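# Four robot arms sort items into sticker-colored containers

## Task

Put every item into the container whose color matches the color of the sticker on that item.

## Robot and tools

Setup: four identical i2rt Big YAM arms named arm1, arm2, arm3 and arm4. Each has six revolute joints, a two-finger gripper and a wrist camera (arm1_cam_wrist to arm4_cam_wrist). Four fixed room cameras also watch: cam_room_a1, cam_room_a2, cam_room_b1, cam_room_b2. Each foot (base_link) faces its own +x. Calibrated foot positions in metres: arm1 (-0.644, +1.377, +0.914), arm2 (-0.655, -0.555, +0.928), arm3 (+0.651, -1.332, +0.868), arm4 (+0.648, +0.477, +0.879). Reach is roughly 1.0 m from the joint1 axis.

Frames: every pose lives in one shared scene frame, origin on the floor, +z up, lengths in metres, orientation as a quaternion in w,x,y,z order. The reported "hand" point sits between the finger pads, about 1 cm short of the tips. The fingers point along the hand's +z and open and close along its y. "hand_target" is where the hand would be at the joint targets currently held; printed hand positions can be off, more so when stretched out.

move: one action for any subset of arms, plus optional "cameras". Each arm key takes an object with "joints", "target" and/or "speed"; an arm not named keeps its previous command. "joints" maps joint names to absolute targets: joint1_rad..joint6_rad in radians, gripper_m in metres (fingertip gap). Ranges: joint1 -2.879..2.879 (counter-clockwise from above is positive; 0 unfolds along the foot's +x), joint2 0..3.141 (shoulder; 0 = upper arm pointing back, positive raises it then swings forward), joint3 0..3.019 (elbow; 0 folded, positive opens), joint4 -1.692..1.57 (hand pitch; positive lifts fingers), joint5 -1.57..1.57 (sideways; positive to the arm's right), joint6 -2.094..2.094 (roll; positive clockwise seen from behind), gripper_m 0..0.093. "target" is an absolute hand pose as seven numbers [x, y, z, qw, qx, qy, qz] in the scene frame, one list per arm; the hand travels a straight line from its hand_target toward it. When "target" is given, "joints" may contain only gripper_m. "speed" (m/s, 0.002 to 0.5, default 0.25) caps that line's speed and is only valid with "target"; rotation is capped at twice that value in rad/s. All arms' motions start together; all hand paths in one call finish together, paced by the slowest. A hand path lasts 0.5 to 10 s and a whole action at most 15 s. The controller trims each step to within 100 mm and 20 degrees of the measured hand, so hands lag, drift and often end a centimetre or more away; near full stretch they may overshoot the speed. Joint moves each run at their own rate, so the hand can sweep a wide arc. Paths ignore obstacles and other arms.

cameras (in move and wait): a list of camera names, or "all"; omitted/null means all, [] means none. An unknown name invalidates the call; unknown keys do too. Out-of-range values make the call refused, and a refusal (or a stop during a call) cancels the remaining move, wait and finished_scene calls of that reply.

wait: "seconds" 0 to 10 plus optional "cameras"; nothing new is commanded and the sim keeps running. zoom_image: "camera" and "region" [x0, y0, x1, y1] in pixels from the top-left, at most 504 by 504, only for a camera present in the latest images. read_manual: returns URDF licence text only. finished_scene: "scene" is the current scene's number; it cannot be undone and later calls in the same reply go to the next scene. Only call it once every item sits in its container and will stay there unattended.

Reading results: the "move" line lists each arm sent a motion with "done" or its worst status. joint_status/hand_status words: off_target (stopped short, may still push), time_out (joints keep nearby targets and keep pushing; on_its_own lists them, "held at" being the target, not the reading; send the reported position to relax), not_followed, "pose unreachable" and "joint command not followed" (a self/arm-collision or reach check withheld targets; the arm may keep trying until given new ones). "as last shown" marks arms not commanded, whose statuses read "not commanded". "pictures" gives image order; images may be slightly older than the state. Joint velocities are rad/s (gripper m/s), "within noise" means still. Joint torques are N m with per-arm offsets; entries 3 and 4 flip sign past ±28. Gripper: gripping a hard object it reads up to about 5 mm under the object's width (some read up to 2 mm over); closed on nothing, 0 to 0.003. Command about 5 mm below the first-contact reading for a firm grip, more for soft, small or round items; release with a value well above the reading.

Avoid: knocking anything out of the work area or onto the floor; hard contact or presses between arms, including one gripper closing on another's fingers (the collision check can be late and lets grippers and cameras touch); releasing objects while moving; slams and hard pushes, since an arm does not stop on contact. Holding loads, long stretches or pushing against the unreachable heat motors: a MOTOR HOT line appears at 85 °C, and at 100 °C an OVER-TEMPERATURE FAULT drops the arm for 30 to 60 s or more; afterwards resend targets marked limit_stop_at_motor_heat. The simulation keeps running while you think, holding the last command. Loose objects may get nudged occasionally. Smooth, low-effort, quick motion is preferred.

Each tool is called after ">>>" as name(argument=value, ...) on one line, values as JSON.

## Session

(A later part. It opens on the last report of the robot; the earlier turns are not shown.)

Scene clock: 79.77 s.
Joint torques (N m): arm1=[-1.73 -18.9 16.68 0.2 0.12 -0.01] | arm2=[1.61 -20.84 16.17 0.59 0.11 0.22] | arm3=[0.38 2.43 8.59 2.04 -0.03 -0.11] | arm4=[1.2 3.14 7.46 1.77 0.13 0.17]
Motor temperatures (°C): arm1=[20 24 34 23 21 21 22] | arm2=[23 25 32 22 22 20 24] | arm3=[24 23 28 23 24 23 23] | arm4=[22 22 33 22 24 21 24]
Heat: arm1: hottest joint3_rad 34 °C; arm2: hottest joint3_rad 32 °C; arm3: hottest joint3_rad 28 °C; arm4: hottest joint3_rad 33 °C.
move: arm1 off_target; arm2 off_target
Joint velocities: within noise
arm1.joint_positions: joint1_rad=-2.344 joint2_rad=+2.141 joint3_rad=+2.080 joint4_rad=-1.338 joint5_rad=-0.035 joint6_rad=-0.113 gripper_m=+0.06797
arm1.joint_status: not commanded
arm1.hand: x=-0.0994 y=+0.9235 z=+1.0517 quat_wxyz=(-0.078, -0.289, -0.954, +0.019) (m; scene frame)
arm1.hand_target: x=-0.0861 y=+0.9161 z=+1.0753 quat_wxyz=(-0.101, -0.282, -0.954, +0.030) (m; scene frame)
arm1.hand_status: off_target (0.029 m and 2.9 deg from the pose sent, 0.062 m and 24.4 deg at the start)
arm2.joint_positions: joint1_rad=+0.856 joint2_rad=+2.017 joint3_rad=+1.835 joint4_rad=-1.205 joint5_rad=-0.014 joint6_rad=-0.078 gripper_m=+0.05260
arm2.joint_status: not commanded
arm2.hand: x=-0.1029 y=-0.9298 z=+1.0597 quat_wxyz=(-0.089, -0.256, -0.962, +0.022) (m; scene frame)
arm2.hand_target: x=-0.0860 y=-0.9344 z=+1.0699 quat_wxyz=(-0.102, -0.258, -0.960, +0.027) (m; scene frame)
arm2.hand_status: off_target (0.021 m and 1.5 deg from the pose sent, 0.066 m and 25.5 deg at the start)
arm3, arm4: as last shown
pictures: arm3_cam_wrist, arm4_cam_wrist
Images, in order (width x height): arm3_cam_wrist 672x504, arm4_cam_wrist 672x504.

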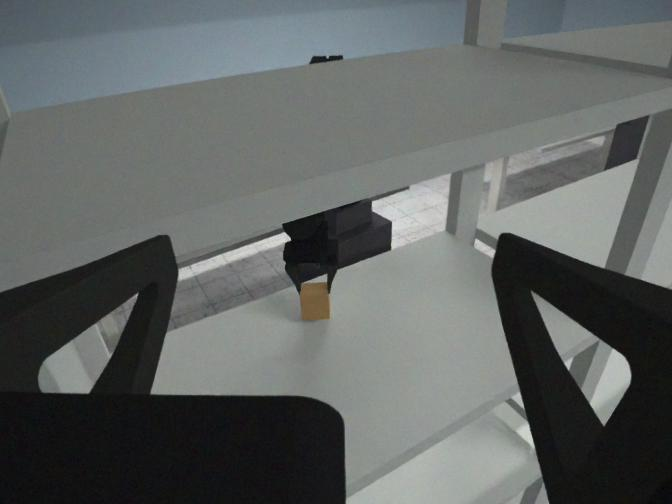

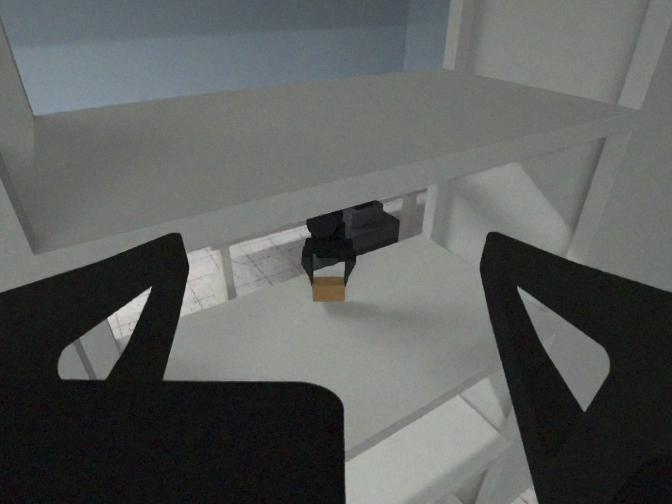

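>>> move(arm1={"target":[-0.085,0.915,1.03,-0.085,-0.284,-0.954,0.026],"speed":0.06}, arm2={"target":[-0.085,-0.935,1.03,0.09,0.256,0.962,-0.024],"speed":0.06}, cameras=[])

>>> move(arm1={"target":[-0.085,0.915,1.02,-0.085,-0.284,-0.954,0.026],"speed":0.06}, cameras=["arm3_cam_wrist","arm4_cam_wrist"])

>>> zoom_image(camera="arm4_cam_wrist", region=[260, 220, 420, 340])

Scene clock: 87.33 s.
Joint torques (N m): arm1=[-1.26 -19.02 12.6 1.14 0.03 -0.04] | arm2=[1.49 -18.9 12.55 1.98 0.07 0.15] | arm3=[0.32 2.26 8.59 2.06 -0.01 -0.12] | arm4=[0.91 3.66 7.39 1.73 0.14 0.12]
Motor temperatures (°C): arm1=[20 24 36 23 21 21 22] | arm2=[23 26 34 22 22 20 24] | arm3=[24 23 28 23 24 23 23] | arm4=[22 22 32 22 24 21 24]
Heat: arm1: hottest joint3_rad 36 °C; arm2: hottest joint3_rad 34 °C; arm3: hottest joint3_rad 28 °C; arm4: hottest joint3_rad 32 °C.
move: arm1 done; arm2 off_target
Joint velocities: within noise
arm1.joint_positions: joint1_rad=-2.344 joint2_rad=+2.170 joint3_rad=+2.080 joint4_rad=-1.306 joint5_rad=-0.029 joint6_rad=-0.113 gripper_m=+0.06797
arm1.joint_status: not commanded
arm1.hand: x=-0.0942 y=+0.9176 z=+1.0327 quat_wxyz=(-0.078, -0.289, -0.954, +0.022) (m; scene frame)
arm1.hand_target: x=-0.0851 y=+0.9153 z=+1.0301 quat_wxyz=(-0.085, -0.284, -0.955, +0.026) (m; scene frame)
arm1.hand_status: done (0.010 m and 1.1 deg from the pose sent, 0.027 m and 1.3 deg at the start)
arm2.joint_positions: joint1_rad=+0.856 joint2_rad=+2.030 joint3_rad=+1.835 joint4_rad=-1.183 joint5_rad=-0.011 joint6_rad=-0.078 gripper_m=+0.05260
arm2.joint_status: not commanded
arm2.hand: x=-0.0985 y=-0.9326 z=+1.0525 quat_wxyz=(-0.093, -0.255, -0.962, +0.025) (m; scene frame)
arm2.hand_target: x=-0.0863 y=-0.9341 z=+1.0301 quat_wxyz=(-0.090, -0.256, -0.962, +0.024) (m; scene frame)
arm2.hand_status: off_target (0.026 m and 0.4 deg from the pose sent, 0.035 m and 0.2 deg at the start)
arm3, arm4: as last shown
pictures: none
No camera images: "cameras" was empty.

Scene clock: 88.30 s.
Joint torques (N m): arm1=[-1.08 -18.78 10.86 1.46 0.04 0.04] | arm2=[1.49 -18.84 12.59 1.98 0.08 0.16] | arm3=[0.5 2.26 8.61 2.1 -0.02 -0.12] | arm4=[0.79 3.02 7.28 1.72 0.11 0.17]
Motor temperatures (°C): arm1=[20 24 36 23 21 21 22] | arm2=[23 26 34 22 22 20 24] | arm3=[24 23 28 23 24 23 23] | arm4=[22 22 32 22 24 21 24]
Heat: arm1: hottest joint3_rad 36 °C; arm2: hottest joint3_rad 34 °C; arm3: hottest joint3_rad 28 °C; arm4: hottest joint3_rad 32 °C.
move: arm1 off_target
Joint velocities: within noise
arm1.joint_positions: joint1_rad=-2.344 joint2_rad=+2.170 joint3_rad=+2.080 joint4_rad=-1.286 joint5_rad=-0.029 joint6_rad=-0.113 gripper_m=+0.06797
arm1.joint_status: not commanded
arm1.hand: x=-0.0907 y=+0.9145 z=+1.0335 quat_wxyz=(-0.087, -0.289, -0.953, +0.027) (m; scene frame)
arm1.hand_target: x=-0.0852 y=+0.9153 z=+1.0201 quat_wxyz=(-0.085, -0.284, -0.955, +0.026) (m; scene frame)
arm1.hand_status: off_target (0.015 m and 0.6 deg from the pose sent, 0.016 m and 1.1 deg at the start)
arm2.joint_positions: joint1_rad=+0.856 joint2_rad=+2.030 joint3_rad=+1.835 joint4_rad=-1.182 joint5_rad=-0.011 joint6_rad=-0.078 gripper_m=+0.05260
arm2.joint_status: not commanded
arm2.hand: x=-0.0985 y=-0.9327 z=+1.0525 quat_wxyz=(-0.093, -0.255, -0.962, +0.025) (m; scene frame)
arm2.hand_target: x=-0.0862 y=-0.9342 z=+1.0301 quat_wxyz=(-0.090, -0.256, -0.962, +0.024) (m; scene frame)
arm2.hand_status: not commanded
arm3, arm4: as last shown
pictures: arm3_cam_wrist, arm4_cam_wrist
Images, in order (width x height): arm3_cam_wrist 672x504, arm4_cam_wrist 672x504.

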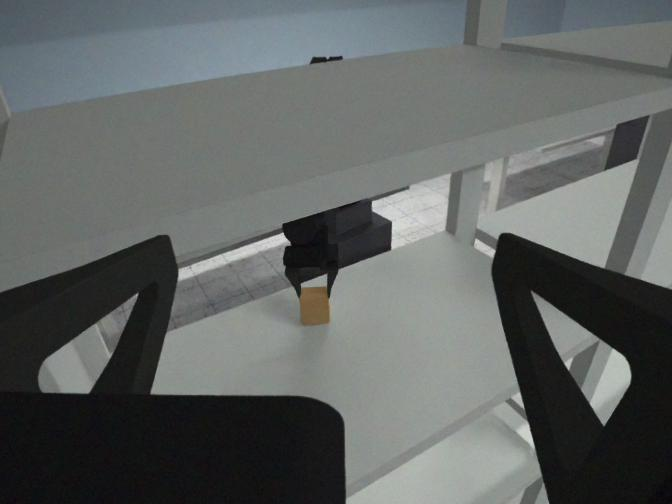

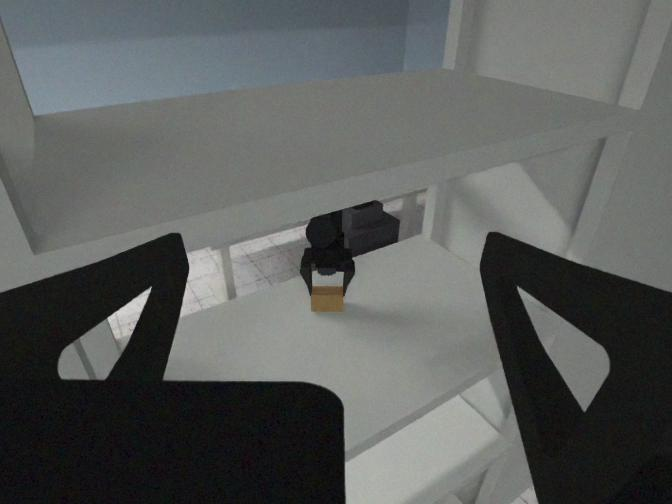

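Scaled by 3.150.

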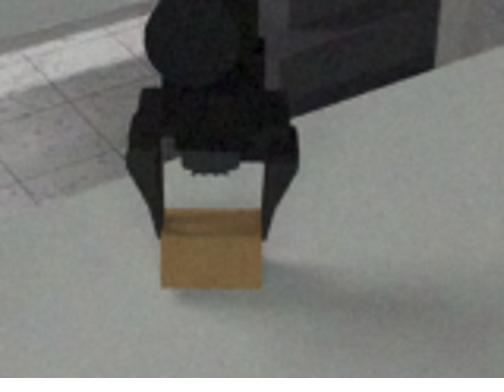

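Both in contact. Release with relief, retreat, and move arms 3/4 to entry simultaneously on the last step.

>>> move(arm1={"target":[-0.085,0.915,1.037,-0.085,-0.286,-0.954,0.025],"speed":0.1}, arm2={"target":[-0.085,-0.935,1.045,0.09,0.255,0.962,-0.024],"speed":0.1}, cameras=[])

>>> move(arm1={"joints":{"gripper_m":0.093}}, arm2={"joints":{"gripper_m":0.093}}, cameras=[])

>>> move(arm1={"target":[-0.10,0.93,1.13,-0.085,-0.286,-0.954,0.025],"speed":0.25}, arm2={"target":[-0.10,-0.93,1.13,0.09,0.255,0.962,-0.024],"speed":0.25}, cameras=[])

>>> move(arm1={"target":[-0.36,1.19,1.17,-0.248,-0.274,-0.926,0.074],"speed":0.5}, arm2={"target":[-0.37,-0.79,1.17,0.247,0.291,0.922,-0.078],"speed":0.5}, arm3={"target":[0.34,-1.17,1.18,-0.108,0.876,-0.231,-0.409],"speed":0.5}, arm4={"target":[0.33,0.65,1.18,-0.123,0.867,-0.264,-0.405],"speed":0.5}, cameras=[])

>>> move(arm3={"target":[-0.03,-0.962,1.14,-0.108,0.876,-0.231,-0.409],"speed":0.4}, arm4={"target":[-0.03,0.882,1.14,-0.123,0.867,-0.264,-0.405],"speed":0.4}, cameras=["arm3_cam_wrist","arm4_cam_wrist"])

Scene clock: 98.60 s.
Joint torques (N m): arm1=[-1.32 -18.73 14.01 0.21 -0.04 0.04] | arm2=[1.49 -19.43 14.8 0.66 0.05 0.15] | arm3=[0.32 2.32 8.61 2.04 -0.02 -0.11] | arm4=[1.49 3.6 7.34 1.83 0.11 0.18]
Motor temperatures (°C): arm1=[20 25 35 23 21 21 22] | arm2=[23 25 35 22 22 20 24] | arm3=[24 23 28 23 24 23 23] | arm4=[22 22 32 22 24 21 24]
Heat: arm1: hottest joint3_rad 35 °C; arm2: hottest joint3_rad 35 °C; arm3: hottest joint3_rad 28 °C; arm4: hottest joint3_rad 32 °C.
move: arm1 done; arm2 off_target
Joint velocities: within noise
arm1.joint_positions: joint1_rad=-2.344 joint2_rad=+2.170 joint3_rad=+2.080 joint4_rad=-1.297 joint5_rad=-0.029 joint6_rad=-0.113 gripper_m=+0.06797
arm1.joint_status: not commanded
arm1.hand: x=-0.0927 y=+0.9162 z=+1.0330 quat_wxyz=(-0.082, -0.289, -0.954, +0.024) (m; scene frame)
arm1.hand_target: x=-0.0851 y=+0.9153 z=+1.0370 quat_wxyz=(-0.085, -0.286, -0.954, +0.025) (m; scene frame)
arm1.hand_status: done (0.009 m and 0.5 deg from the pose sent, 0.007 m and 0.4 deg at the start)
arm2.joint_positions: joint1_rad=+0.856 joint2_rad=+2.030 joint3_rad=+1.835 joint4_rad=-1.184 joint5_rad=-0.011 joint6_rad=-0.078 gripper_m=+0.05260
arm2.joint_status: not commanded
arm2.hand: x=-0.0987 y=-0.9325 z=+1.0525 quat_wxyz=(-0.093, -0.255, -0.962, +0.025) (m; scene frame)
arm2.hand_target: x=-0.0856 y=-0.9345 z=+1.0449 quat_wxyz=(-0.091, -0.255, -0.962, +0.024) (m; scene frame)
arm2.hand_status: off_target (0.016 m and 0.3 deg from the pose sent, 0.016 m and 0.4 deg at the start)
arm3, arm4: as last shown
pictures: none
No camera images: "cameras" was empty.

Scene clock: 99.17 s.
Joint torques (N m): arm1=[-1.85 -18.84 14.01 0.23 -0.03 0.02] | arm2=[1.44 -19.96 14.78 0.65 0.06 0.14] | arm3=[0.5 2.32 8.61 2.09 -0.03 -0.11] | arm4=[0.97 3.25 7.38 1.77 0.14 0.15]
Motor temperatures (°C): arm1=[20 25 35 23 21 21 22] | arm2=[23 25 35 22 22 20 24] | arm3=[24 23 28 23 24 23 23] | arm4=[22 22 32 22 24 21 24]
Heat: arm1: hottest joint3_rad 35 °C; arm2: hottest joint3_rad 35 °C; arm3: hottest joint3_rad 28 °C; arm4: hottest joint3_rad 32 °C.
move: arm1 done; arm2 done
Joint velocities: within noise
arm1.joint_positions: joint1_rad=-2.344 joint2_rad=+2.171 joint3_rad=+2.080 joint4_rad=-1.301 joint5_rad=-0.029 joint6_rad=-0.113 gripper_m=+0.09297
arm1.joint_status: all done
arm1.hand: x=-0.0934 y=+0.9169 z=+1.0326 quat_wxyz=(-0.080, -0.289, -0.954, +0.023) (m; scene frame)
arm1.hand_target: x=-0.0851 y=+0.9153 z=+1.0370 quat_wxyz=(-0.085, -0.286, -0.954, +0.025) (m; scene frame)
arm1.hand_status: not commanded
arm2.joint_positions: joint1_rad=+0.856 joint2_rad=+2.034 joint3_rad=+1.835 joint4_rad=-1.184 joint5_rad=-0.011 joint6_rad=-0.078 gripper_m=+0.09293
arm2.joint_status: all done
arm2.hand: x=-0.0987 y=-0.9325 z=+1.0497 quat_wxyz=(-0.091, -0.255, -0.962, +0.024) (m; scene frame)
arm2.hand_target: x=-0.0856 y=-0.9345 z=+1.0449 quat_wxyz=(-0.091, -0.255, -0.962, +0.024) (m; scene frame)
arm2.hand_status: not commanded
arm3.joint_positions: joint1_rad=-1.969 joint2_rad=+0.505 joint3_rad=+1.293 joint4_rad=-0.707 joint5_rad=+0.001 joint6_rad=+0.006 gripper_m=+0.09402
arm3.joint_status: not commanded
arm3.hand: x=+0.4437 y=-1.2038 z=+1.5291 quat_wxyz=(+0.183, -0.656, +0.181, +0.709) (m; scene frame)
arm3.hand_target: x=+0.4494 y=-1.2041 z=+1.5358 quat_wxyz=(+0.190, -0.649, +0.181, +0.714) (m; scene frame)
arm3.hand_status: not commanded
arm4.joint_positions: joint1_rad=+0.931 joint2_rad=+0.500 joint3_rad=+1.298 joint4_rad=-0.710 joint5_rad=-0.001 joint6_rad=-0.012 gripper_m=+0.09402
arm4.joint_status: not commanded
arm4.hand: x=+0.4563 y=+0.6085 z=+1.5466 quat_wxyz=(-0.215, +0.646, -0.192, -0.707) (m; scene frame)
arm4.hand_target: x=+0.4564 y=+0.6076 z=+1.5498 quat_wxyz=(-0.210, +0.642, -0.193, -0.712) (m; scene frame)
arm4.hand_status: not commanded
pictures: none
No camera images: "cameras" was empty.

Scene clock: 100.40 s.
Joint torques (N m): arm1=[-1.2 -19.43 15.41 0.29 -0.01 0.04] | arm2=[1.03 -22.71 15.06 0.5 0.01 0.09] | arm3=[0.56 2.32 8.62 2.1 -0.02 -0.11] | arm4=[1.2 3.43 7.36 1.81 0.12 0.18]
Motor temperatures (°C): arm1=[20 25 35 23 21 21 22] | arm2=[23 25 35 22 22 20 24] | arm3=[24 23 28 23 24 23 23] | arm4=[22 22 32 22 24 21 24]
Heat: arm1: hottest joint3_rad 35 °C; arm2: hottest joint3_rad 35 °C; arm3: hottest joint3_rad 28 °C; arm4: hottest joint3_rad 32 °C.
move: arm1 off_target; arm2 off_target
Joint velocities: within noise
arm1.joint_positions: joint1_rad=-2.344 joint2_rad=+2.113 joint3_rad=+2.179 joint4_rad=-1.491 joint5_rad=-0.029 joint6_rad=-0.113 gripper_m=+0.09297
arm1.joint_status: not commanded
arm1.hand: x=-0.1103 y=+0.9320 z=+1.1066 quat_wxyz=(-0.065, -0.289, -0.955, +0.017) (m; scene frame)
arm1.hand_target: x=-0.1007 y=+0.9308 z=+1.1300 quat_wxyz=(-0.086, -0.286, -0.954, +0.025) (m; scene frame)
arm1.hand_status: off_target (0.026 m and 2.5 deg from the pose sent, 0.099 m and 0.7 deg at the start)
arm2.joint_positions: joint1_rad=+0.856 joint2_rad=+1.999 joint3_rad=+1.942 joint4_rad=-1.363 joint5_rad=-0.011 joint6_rad=-0.078 gripper_m=+0.09293
arm2.joint_status: not commanded
arm2.hand: x=-0.1096 y=-0.9254 z=+1.1100 quat_wxyz=(-0.074, -0.256, -0.964, +0.018) (m; scene frame)
arm2.hand_target: x=-0.1007 y=-0.9295 z=+1.1300 quat_wxyz=(-0.091, -0.255, -0.962, +0.024) (m; scene frame)
arm2.hand_status: off_target (0.023 m and 2.0 deg from the pose sent, 0.080 m and 0.1 deg at the start)
arm3, arm4: as last shown
pictures: none
No camera images: "cameras" was empty.

Scene clock: 102.03 s.
Joint torques (N m): arm1=[-0.85 -0.44 11.93 1.17 0.1 0.1] | arm2=[0.21 -5.36 10.67 2.35 -0.23 0.01] | arm3=[2.37 -3.43 10.52 2.24 -0.03 0.03] | arm4=[1.32 -4.19 10.62 1.65 -0.01 0.15]
Motor temperatures (°C): arm1=[20 25 35 23 21 21 22] | arm2=[23 25 35 22 22 20 24] | arm3=[24 23 28 23 24 23 23] | arm4=[22 22 32 22 24 21 24]
Heat: arm1: hottest joint3_rad 35 °C; arm2: hottest joint3_rad 35 °C; arm3: hottest joint3_rad 28 °C; arm4: hottest joint3_rad 32 °C.
move: arm1 done; arm2 done; arm3 off_target; arm4 off_target
Joint velocities: within noise
arm1.joint_positions: joint1_rad=-2.243 joint2_rad=+0.858 joint3_rad=+0.885 joint4_rad=-1.052 joint5_rad=-0.016 joint6_rad=-0.022 gripper_m=+0.09297
arm1.joint_status: not commanded
arm1.hand: x=-0.3625 y=+1.1885 z=+1.1706 quat_wxyz=(-0.251, -0.274, -0.925, +0.076) (m; scene frame)
arm1.hand_target: x=-0.3600 y=+1.1900 z=+1.1700 quat_wxyz=(-0.248, -0.274, -0.926, +0.074) (m; scene frame)
arm1.hand_status: done (0.003 m and 0.4 deg from the pose sent, 0.365 m and 22.4 deg at the start)
arm2.joint_positions: joint1_rad=+0.755 joint2_rad=+0.960 joint3_rad=+0.915 joint4_rad=-0.992 joint5_rad=-0.040 joint6_rad=-0.077 gripper_m=+0.09293
arm2.joint_status: not commanded
arm2.hand: x=-0.3707 y=-0.7873 z=+1.1788 quat_wxyz=(-0.252, -0.290, -0.920, +0.080) (m; scene frame)
arm2.hand_target: x=-0.3702 y=-0.7898 z=+1.1700 quat_wxyz=(-0.247, -0.291, -0.921, +0.078) (m; scene frame)
arm2.hand_status: done (0.009 m and 0.6 deg from the pose sent, 0.300 m and 22.0 deg at the start)
arm3.joint_positions: joint1_rad=-1.897 joint2_rad=+0.717 joint3_rad=+0.816 joint4_rad=-0.821 joint5_rad=+0.073 joint6_rad=+0.036 gripper_m=+0.09402
arm3.joint_status: not commanded
arm3.hand: x=+0.3447 y=-1.1664 z=+1.1712 quat_wxyz=(+0.111, -0.882, +0.235, +0.394) (m; scene frame)
arm3.hand_target: x=+0.3402 y=-1.1701 z=+1.1800 quat_wxyz=(+0.108, -0.876, +0.231, +0.409) (m; scene frame)
arm3.hand_status: off_target (0.011 m and 1.9 deg from the pose sent, 0.366 m and 44.1 deg at the start)
arm4.joint_positions: joint1_rad=+1.074 joint2_rad=+0.769 joint3_rad=+0.791 joint4_rad=-0.773 joint5_rad=+0.125 joint6_rad=+0.084 gripper_m=+0.09402
arm4.joint_status: not commanded
arm4.hand: x=+0.3350 y=+0.6505 z=+1.1641 quat_wxyz=(-0.125, +0.877, -0.262, -0.383) (m; scene frame)
arm4.hand_target: x=+0.3304 y=+0.6499 z=+1.1800 quat_wxyz=(-0.123, +0.867, -0.264, -0.405) (m; scene frame)
arm4.hand_status: off_target (0.017 m and 2.8 deg from the pose sent, 0.390 m and 45.2 deg at the start)
pictures: none
No camera images: "cameras" was empty.

Scene clock: 104.00 s.
Joint torques (N m): arm1=[-1.44 -1.2 11.86 1.13 0.1 0.16] | arm2=[0.21 -5.36 10.69 2.4 -0.23 0.01] | arm3=[0.56 -22.53 14.72 1.16 -0.04 -0.13] | arm4=[0.15 -22.89 13.41 0.65 -0.02 -0.12]
Motor temperatures (°C): arm1=[20 25 35 23 21 21 22] | arm2=[23 25 35 22 22 20 24] | arm3=[24 23 28 23 24 23 23] | arm4=[22 22 32 22 24 21 24]
Heat: arm1: hottest joint3_rad 35 °C; arm2: hottest joint3_rad 35 °C; arm3: hottest joint3_rad 28 °C; arm4: hottest joint3_rad 32 °C.
move: arm3 off_target; arm4 off_target
Joint velocities: within noise
arm1, arm2: as last shown
arm1.joint_positions: joint1_rad=-2.243 joint2_rad=+0.858 joint3_rad=+0.885 joint4_rad=-1.052 joint5_rad=-0.016 joint6_rad=-0.021 gripper_m=+0.09297
arm3.joint_positions: joint1_rad=-1.922 joint2_rad=+1.878 joint3_rad=+1.724 joint4_rad=-0.586 joint5_rad=+0.033 joint6_rad=+0.017 gripper_m=+0.09402
arm3.joint_status: not commanded
arm3.hand: x=-0.0236 y=-0.9775 z=+1.1081 quat_wxyz=(+0.100, -0.887, +0.231, +0.387) (m; scene frame)
arm3.hand_target: x=-0.0281 y=-0.9629 z=+1.1401 quat_wxyz=(+0.108, -0.876, +0.231, +0.409) (m; scene frame)
arm3.hand_status: off_target (0.036 m and 2.9 deg from the pose sent, 0.428 m and 1.9 deg at the start)
arm4.joint_positions: joint1_rad=+0.997 joint2_rad=+1.928 joint3_rad=+1.769 joint4_rad=-0.575 joint5_rad=+0.058 joint6_rad=+0.053 gripper_m=+0.09402
arm4.joint_status: not commanded
arm4.hand: x=-0.0214 y=+0.8719 z=+1.1176 quat_wxyz=(-0.117, +0.872, -0.269, -0.391) (m; scene frame)
arm4.hand_target: x=-0.0288 y=+0.8814 z=+1.1401 quat_wxyz=(-0.123, +0.866, -0.264, -0.405) (m; scene frame)
arm4.hand_status: off_target (0.026 m and 1.9 deg from the pose sent, 0.433 m and 2.8 deg at the start)
pictures: arm3_cam_wrist, arm4_cam_wrist
Images, in order (width x height): arm3_cam_wrist 672x504, arm4_cam_wrist 672x504.

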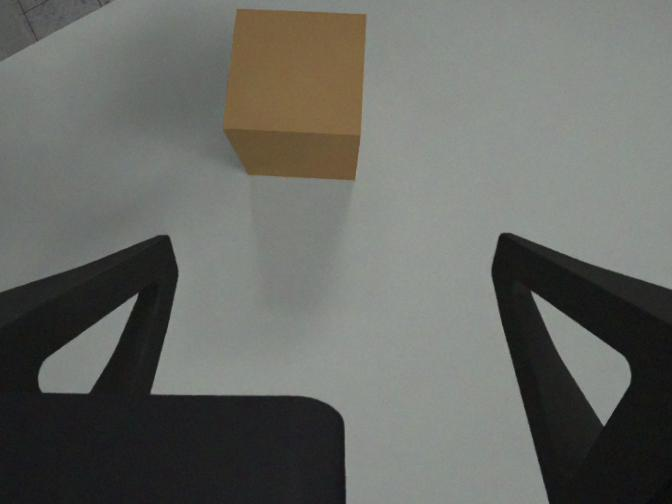

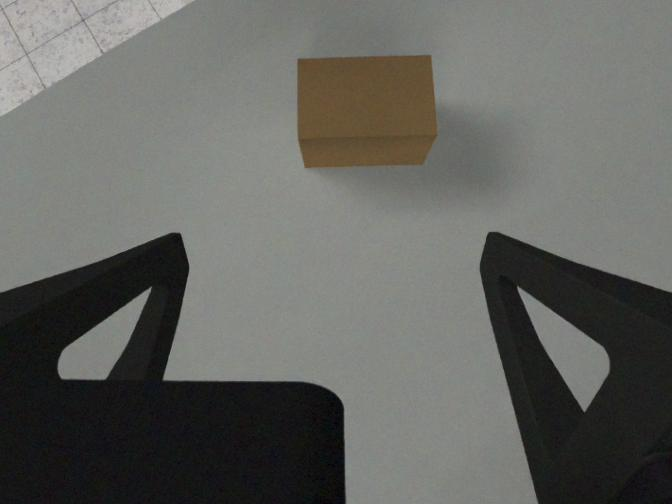

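>>> move(arm3={"target":[-0.114,-0.935,1.073,-0.108,0.876,-0.231,-0.409],"speed":0.15}, arm4={"target":[-0.094,0.943,1.063,-0.123,0.867,-0.264,-0.405],"speed":0.15}, cameras=["arm3_cam_wrist","arm4_cam_wrist"])

Scene clock: 128.83 s.
Joint torques (N m): arm1=[-1.03 -1.32 12.04 1.09 0.08 0.07] | arm2=[0.32 -5.3 10.65 2.36 -0.22 0] | arm3=[1.9 -25.41 14.71 1.39 0.13 0.01] | arm4=[0.5 -25.7 13.35 1.21 -0.05 -0.05]
Motor temperatures (°C): arm1=[20 24 36 23 21 21 22] | arm2=[23 25 34 22 22 20 23] | arm3=[24 26 33 23 24 23 23] | arm4=[22 23 39 22 24 21 24]
Heat: arm1: hottest joint3_rad 36 °C; arm2: hottest joint3_rad 34 °C; arm3: hottest joint3_rad 33 °C; arm4: hottest joint3_rad 39 °C.
move: arm3 off_target; arm4 off_target
Joint velocities: within noise
arm1, arm2: as last shown
arm3.joint_positions: joint1_rad=-1.922 joint2_rad=+2.149 joint3_rad=+1.999 joint4_rad=-0.585 joint5_rad=+0.043 joint6_rad=+0.017 gripper_m=+0.09402
arm3.joint_status: not commanded
arm3.hand: x=-0.0990 y=-0.9378 z=+1.0501 quat_wxyz=(+0.105, -0.885, +0.232, +0.389) (m; scene frame)
arm3.hand_target: x=-0.1124 y=-0.9358 z=+1.0731 quat_wxyz=(+0.108, -0.876, +0.231, +0.409) (m; scene frame)
arm3.hand_status: off_target (0.027 m and 2.6 deg from the pose sent, 0.106 m and 2.9 deg at the start)
arm4.joint_positions: joint1_rad=+0.966 joint2_rad=+2.208 joint3_rad=+2.049 joint4_rad=-0.573 joint5_rad=+0.036 joint6_rad=+0.034 gripper_m=+0.09402
arm4.joint_status: not commanded
arm4.hand: x=-0.0833 y=+0.9327 z=+1.0508 quat_wxyz=(-0.117, +0.872, -0.270, -0.391) (m; scene frame)
arm4.hand_target: x=-0.0927 y=+0.9424 z=+1.0633 quat_wxyz=(-0.123, +0.866, -0.264, -0.405) (m; scene frame)
arm4.hand_status: off_target (0.019 m and 1.9 deg from the pose sent, 0.115 m and 2.0 deg at the start)
pictures: arm3_cam_wrist, arm4_cam_wrist
Images, in order (width x height): arm3_cam_wrist 672x504, arm4_cam_wrist 672x504.

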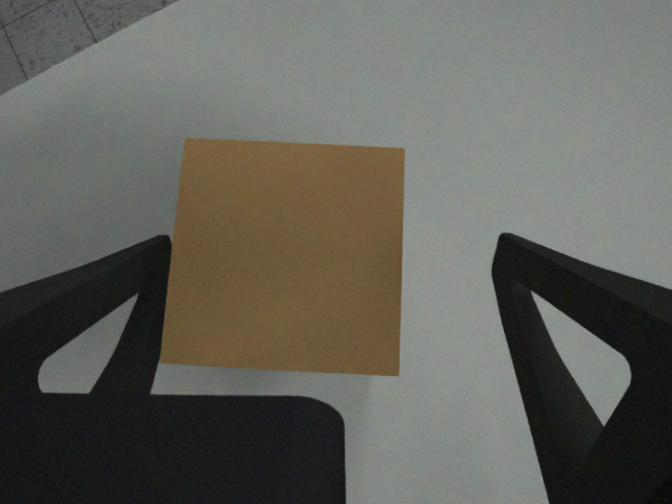

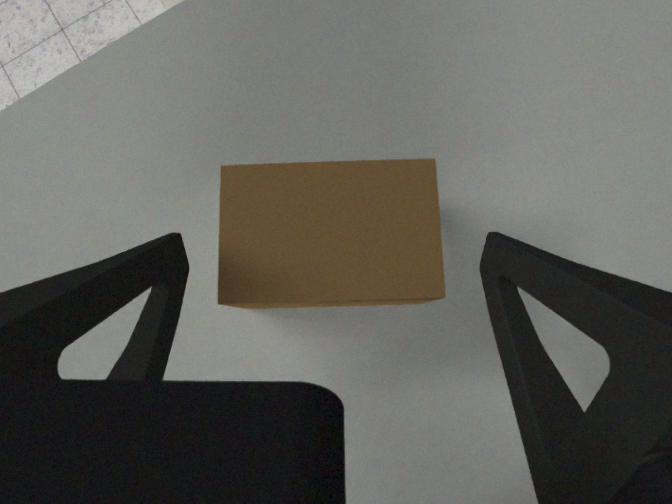

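>>> move(arm3={"target":[-0.126,-0.951,1.078,-0.108,0.876,-0.231,-0.409],"speed":0.1}, arm4={"target":[-0.103,0.948,1.030,-0.123,0.867,-0.264,-0.405],"speed":0.06}, cameras=["arm3_cam_wrist","arm4_cam_wrist"])

Scene clock: 134.53 s.
Joint torques (N m): arm1=[-1.14 -1.08 11.95 1.16 0.08 0.15] | arm2=[0.32 -5.36 10.69 2.39 -0.22 0.01] | arm3=[2.32 -24.53 14.87 1.17 0.15 0.03] | arm4=[0.44 -26.34 13.27 1.85 0.01 -0.07]
Motor temperatures (°C): arm1=[20 24 36 23 21 21 22] | arm2=[23 25 34 22 22 20 23] | arm3=[24 26 33 23 24 23 23] | arm4=[22 23 40 22 24 21 24]
Heat: arm1: hottest joint3_rad 36 °C; arm2: hottest joint3_rad 34 °C; arm3: hottest joint3_rad 33 °C; arm4: hottest joint3_rad 40 °C.
move: arm3 off_target; arm4 off_target
Joint velocities: within noise
arm1, arm2: as last shown
arm3.joint_positions: joint1_rad=-1.899 joint2_rad=+2.149 joint3_rad=+2.032 joint4_rad=-0.600 joint5_rad=+0.064 joint6_rad=+0.033 gripper_m=+0.09402
arm3.joint_status: not commanded
arm3.hand: x=-0.1103 y=-0.9498 z=+1.0662 quat_wxyz=(+0.108, -0.881, +0.232, +0.397) (m; scene frame)
arm3.hand_target: x=-0.1248 y=-0.9517 z=+1.0781 quat_wxyz=(+0.108, -0.876, +0.231, +0.410) (m; scene frame)
arm3.hand_status: off_target (0.020 m and 1.5 deg from the pose sent, 0.041 m and 2.6 deg at the start)
arm4.joint_positions: joint1_rad=+0.966 joint2_rad=+2.254 joint3_rad=+2.050 joint4_rad=-0.544 joint5_rad=+0.036 joint6_rad=+0.034 gripper_m=+0.09402
arm4.joint_status: not commanded
arm4.hand: x=-0.0886 y=+0.9357 z=+1.0173 quat_wxyz=(-0.116, +0.875, -0.271, -0.384) (m; scene frame)
arm4.hand_target: x=-0.1012 y=+0.9471 z=+1.0302 quat_wxyz=(-0.123, +0.867, -0.264, -0.405) (m; scene frame)
arm4.hand_status: off_target (0.023 m and 2.9 deg from the pose sent, 0.032 m and 2.0 deg at the start)
pictures: arm3_cam_wrist, arm4_cam_wrist
Images, in order (width x height): arm3_cam_wrist 672x504, arm4_cam_wrist 672x504.

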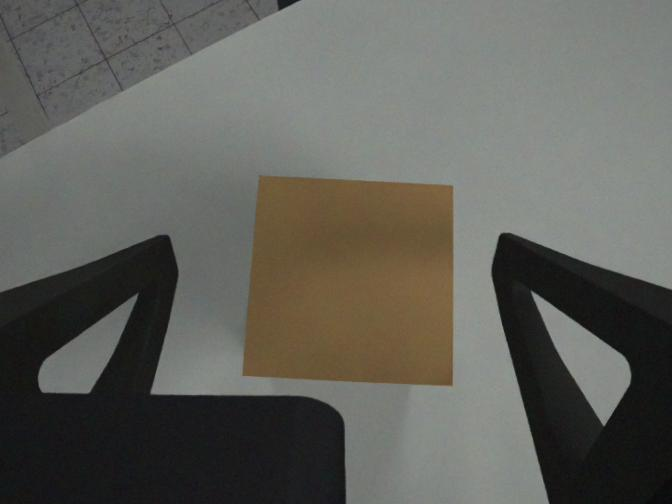

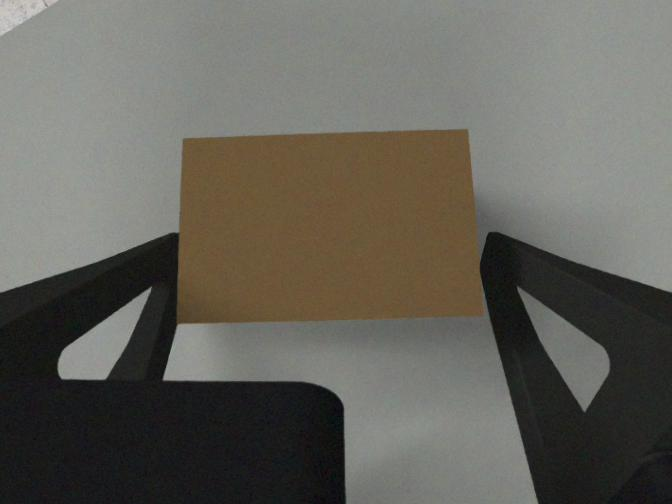

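Arm3 nearly centred (~5 mm right). Down arm3, close arm4.

>>> move(arm3={"target":[-0.130,-0.948,1.033,-0.108,0.876,-0.231,-0.409],"speed":0.1}, arm4={"joints":{"gripper_m":0.02}}, cameras=["arm3_cam_wrist","arm4_cam_wrist"])

>>> move(arm3={"joints":{"gripper_m":0.02}}, arm4={"target":[-0.094,0.942,1.13,-0.123,0.867,-0.264,-0.405],"speed":0.15}, cameras=["arm3_cam_wrist","arm4_cam_wrist"])

Scene clock: 139.30 s.
Joint torques (N m): arm1=[-0.79 -0.73 11.74 1.1 0.09 0.11] | arm2=[0.09 -5.42 10.67 2.39 -0.22 0.01] | arm3=[2.08 -25.47 10.63 2.22 0.09 0.01] | arm4=[0.21 -26.11 13.24 1.8 0.04 -0.05]
Motor temperatures (°C): arm1=[20 24 36 23 21 21 22] | arm2=[23 25 34 22 22 20 23] | arm3=[24 26 34 23 24 23 23] | arm4=[22 23 40 22 24 21 24]
Heat: arm1: hottest joint3_rad 36 °C; arm2: hottest joint3_rad 34 °C; arm3: hottest joint3_rad 34 °C; arm4: hottest joint3_rad 40 °C.
move: arm3 done; arm4 off_target
Joint velocities: within noise
arm1, arm2: as last shown
arm3.joint_positions: joint1_rad=-1.899 joint2_rad=+2.196 joint3_rad=+2.032 joint4_rad=-0.537 joint5_rad=+0.064 joint6_rad=+0.033 gripper_m=+0.09402
arm3.joint_status: not commanded
arm3.hand: x=-0.1220 y=-0.9444 z=+1.0382 quat_wxyz=(+0.110, -0.878, +0.232, +0.404) (m; scene frame)
arm3.hand_target: x=-0.1297 y=-0.9481 z=+1.0330 quat_wxyz=(+0.108, -0.876, +0.231, +0.409) (m; scene frame)
arm3.hand_status: done (0.010 m and 0.7 deg from the pose sent, 0.039 m and 1.5 deg at the start)
arm4.joint_positions: joint1_rad=+0.966 joint2_rad=+2.254 joint3_rad=+2.051 joint4_rad=-0.544 joint5_rad=+0.036 joint6_rad=+0.031 gripper_m=+0.06924
arm4.joint_status: gripper_m off_target (ended at +0.06927, target +0.02000)
arm4.hand: x=-0.0888 y=+0.9359 z=+1.0178 quat_wxyz=(-0.116, +0.875, -0.270, -0.384) (m; scene frame)
arm4.hand_target: x=-0.1012 y=+0.9471 z=+1.0303 quat_wxyz=(-0.123, +0.867, -0.264, -0.405) (m; scene frame)
arm4.hand_status: not commanded
pictures: arm3_cam_wrist, arm4_cam_wrist
Images, in order (width x height): arm3_cam_wrist 672x504, arm4_cam_wrist 672x504.

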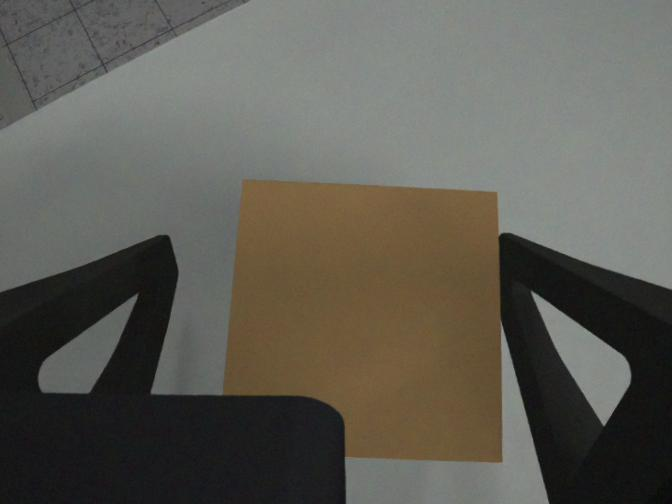

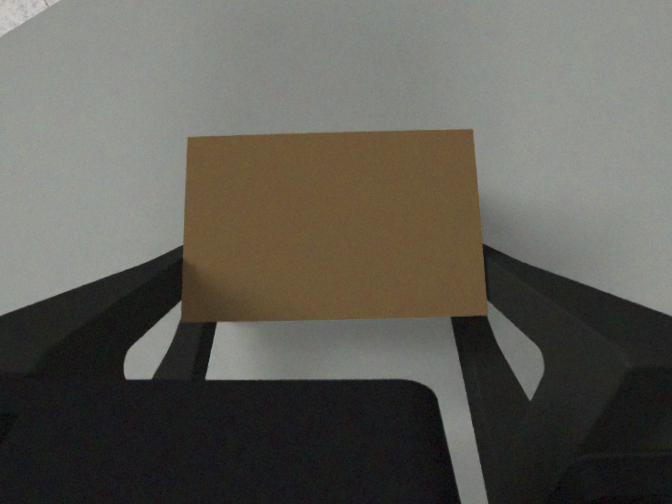

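Scene clock: 140.80 s.
Joint torques (N m): arm1=[-0.32 -0.73 11.93 0.94 0.09 0.13] | arm2=[0.26 -5.42 10.69 2.37 -0.23 0.01] | arm3=[2.02 -25.52 10.65 2.24 0.07 0] | arm4=[1.14 -29.22 13.44 0.81 0.01 -0.07]
Motor temperatures (°C): arm1=[20 24 36 23 21 21 22] | arm2=[23 25 34 22 22 20 23] | arm3=[24 26 34 23 24 23 23] | arm4=[22 24 40 22 24 21 25]
Heat: arm1: hottest joint3_rad 36 °C; arm2: hottest joint3_rad 34 °C; arm3: hottest joint3_rad 34 °C; arm4: hottest joint3_rad 40 °C.
move: arm3 off_target; arm4 off_target
Joint velocities: within noise
arm1, arm2: as last shown
arm3.joint_positions: joint1_rad=-1.899 joint2_rad=+2.196 joint3_rad=+2.032 joint4_rad=-0.536 joint5_rad=+0.065 joint6_rad=+0.033 gripper_m=+0.05295
arm3.joint_status: gripper_m off_target (ended at +0.05298, target +0.02000)
arm3.hand: x=-0.1220 y=-0.9443 z=+1.0383 quat_wxyz=(+0.110, -0.878, +0.232, +0.404) (m; scene frame)
arm3.hand_target: x=-0.1298 y=-0.9481 z=+1.0331 quat_wxyz=(+0.108, -0.876, +0.231, +0.409) (m; scene frame)
arm3.hand_status: not commanded
arm4.joint_positions: joint1_rad=+0.966 joint2_rad=+2.229 joint3_rad=+2.200 joint4_rad=-0.727 joint5_rad=+0.036 joint6_rad=+0.031 gripper_m=+0.06924
arm4.joint_status: not commanded
arm4.hand: x=-0.0884 y=+0.9361 z=+1.0897 quat_wxyz=(-0.115, +0.877, -0.270, -0.380) (m; scene frame)
arm4.hand_target: x=-0.0922 y=+0.9410 z=+1.1299 quat_wxyz=(-0.123, +0.867, -0.264, -0.405) (m; scene frame)
arm4.hand_status: off_target (0.041 m and 3.3 deg from the pose sent, 0.112 m and 2.8 deg at the start)
pictures: arm3_cam_wrist, arm4_cam_wrist
Images, in order (width x height): arm3_cam_wrist 672x504, arm4_cam_wrist 672x504.

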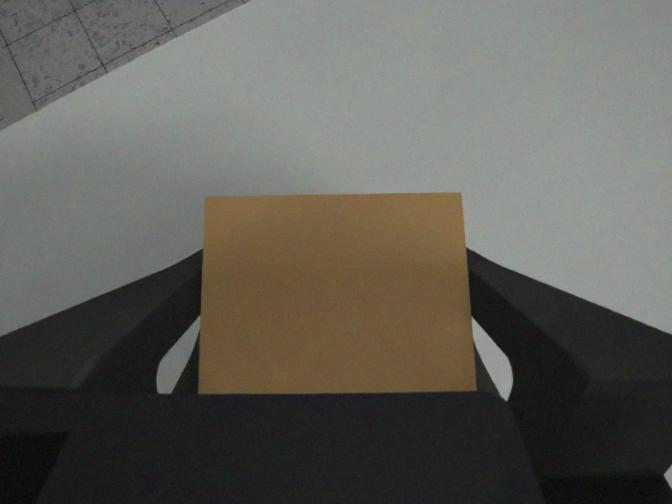

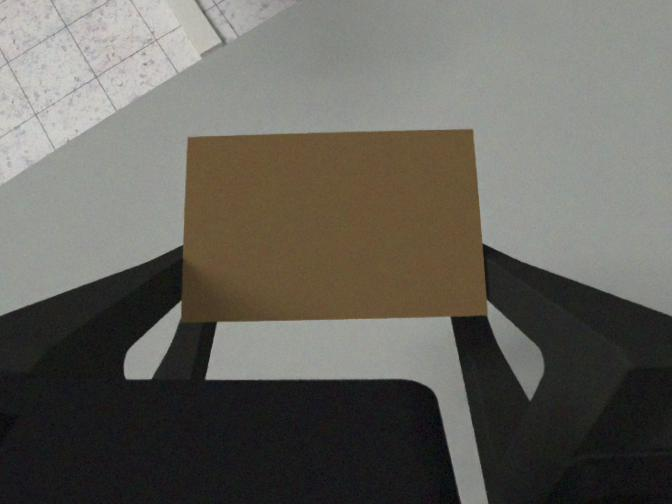

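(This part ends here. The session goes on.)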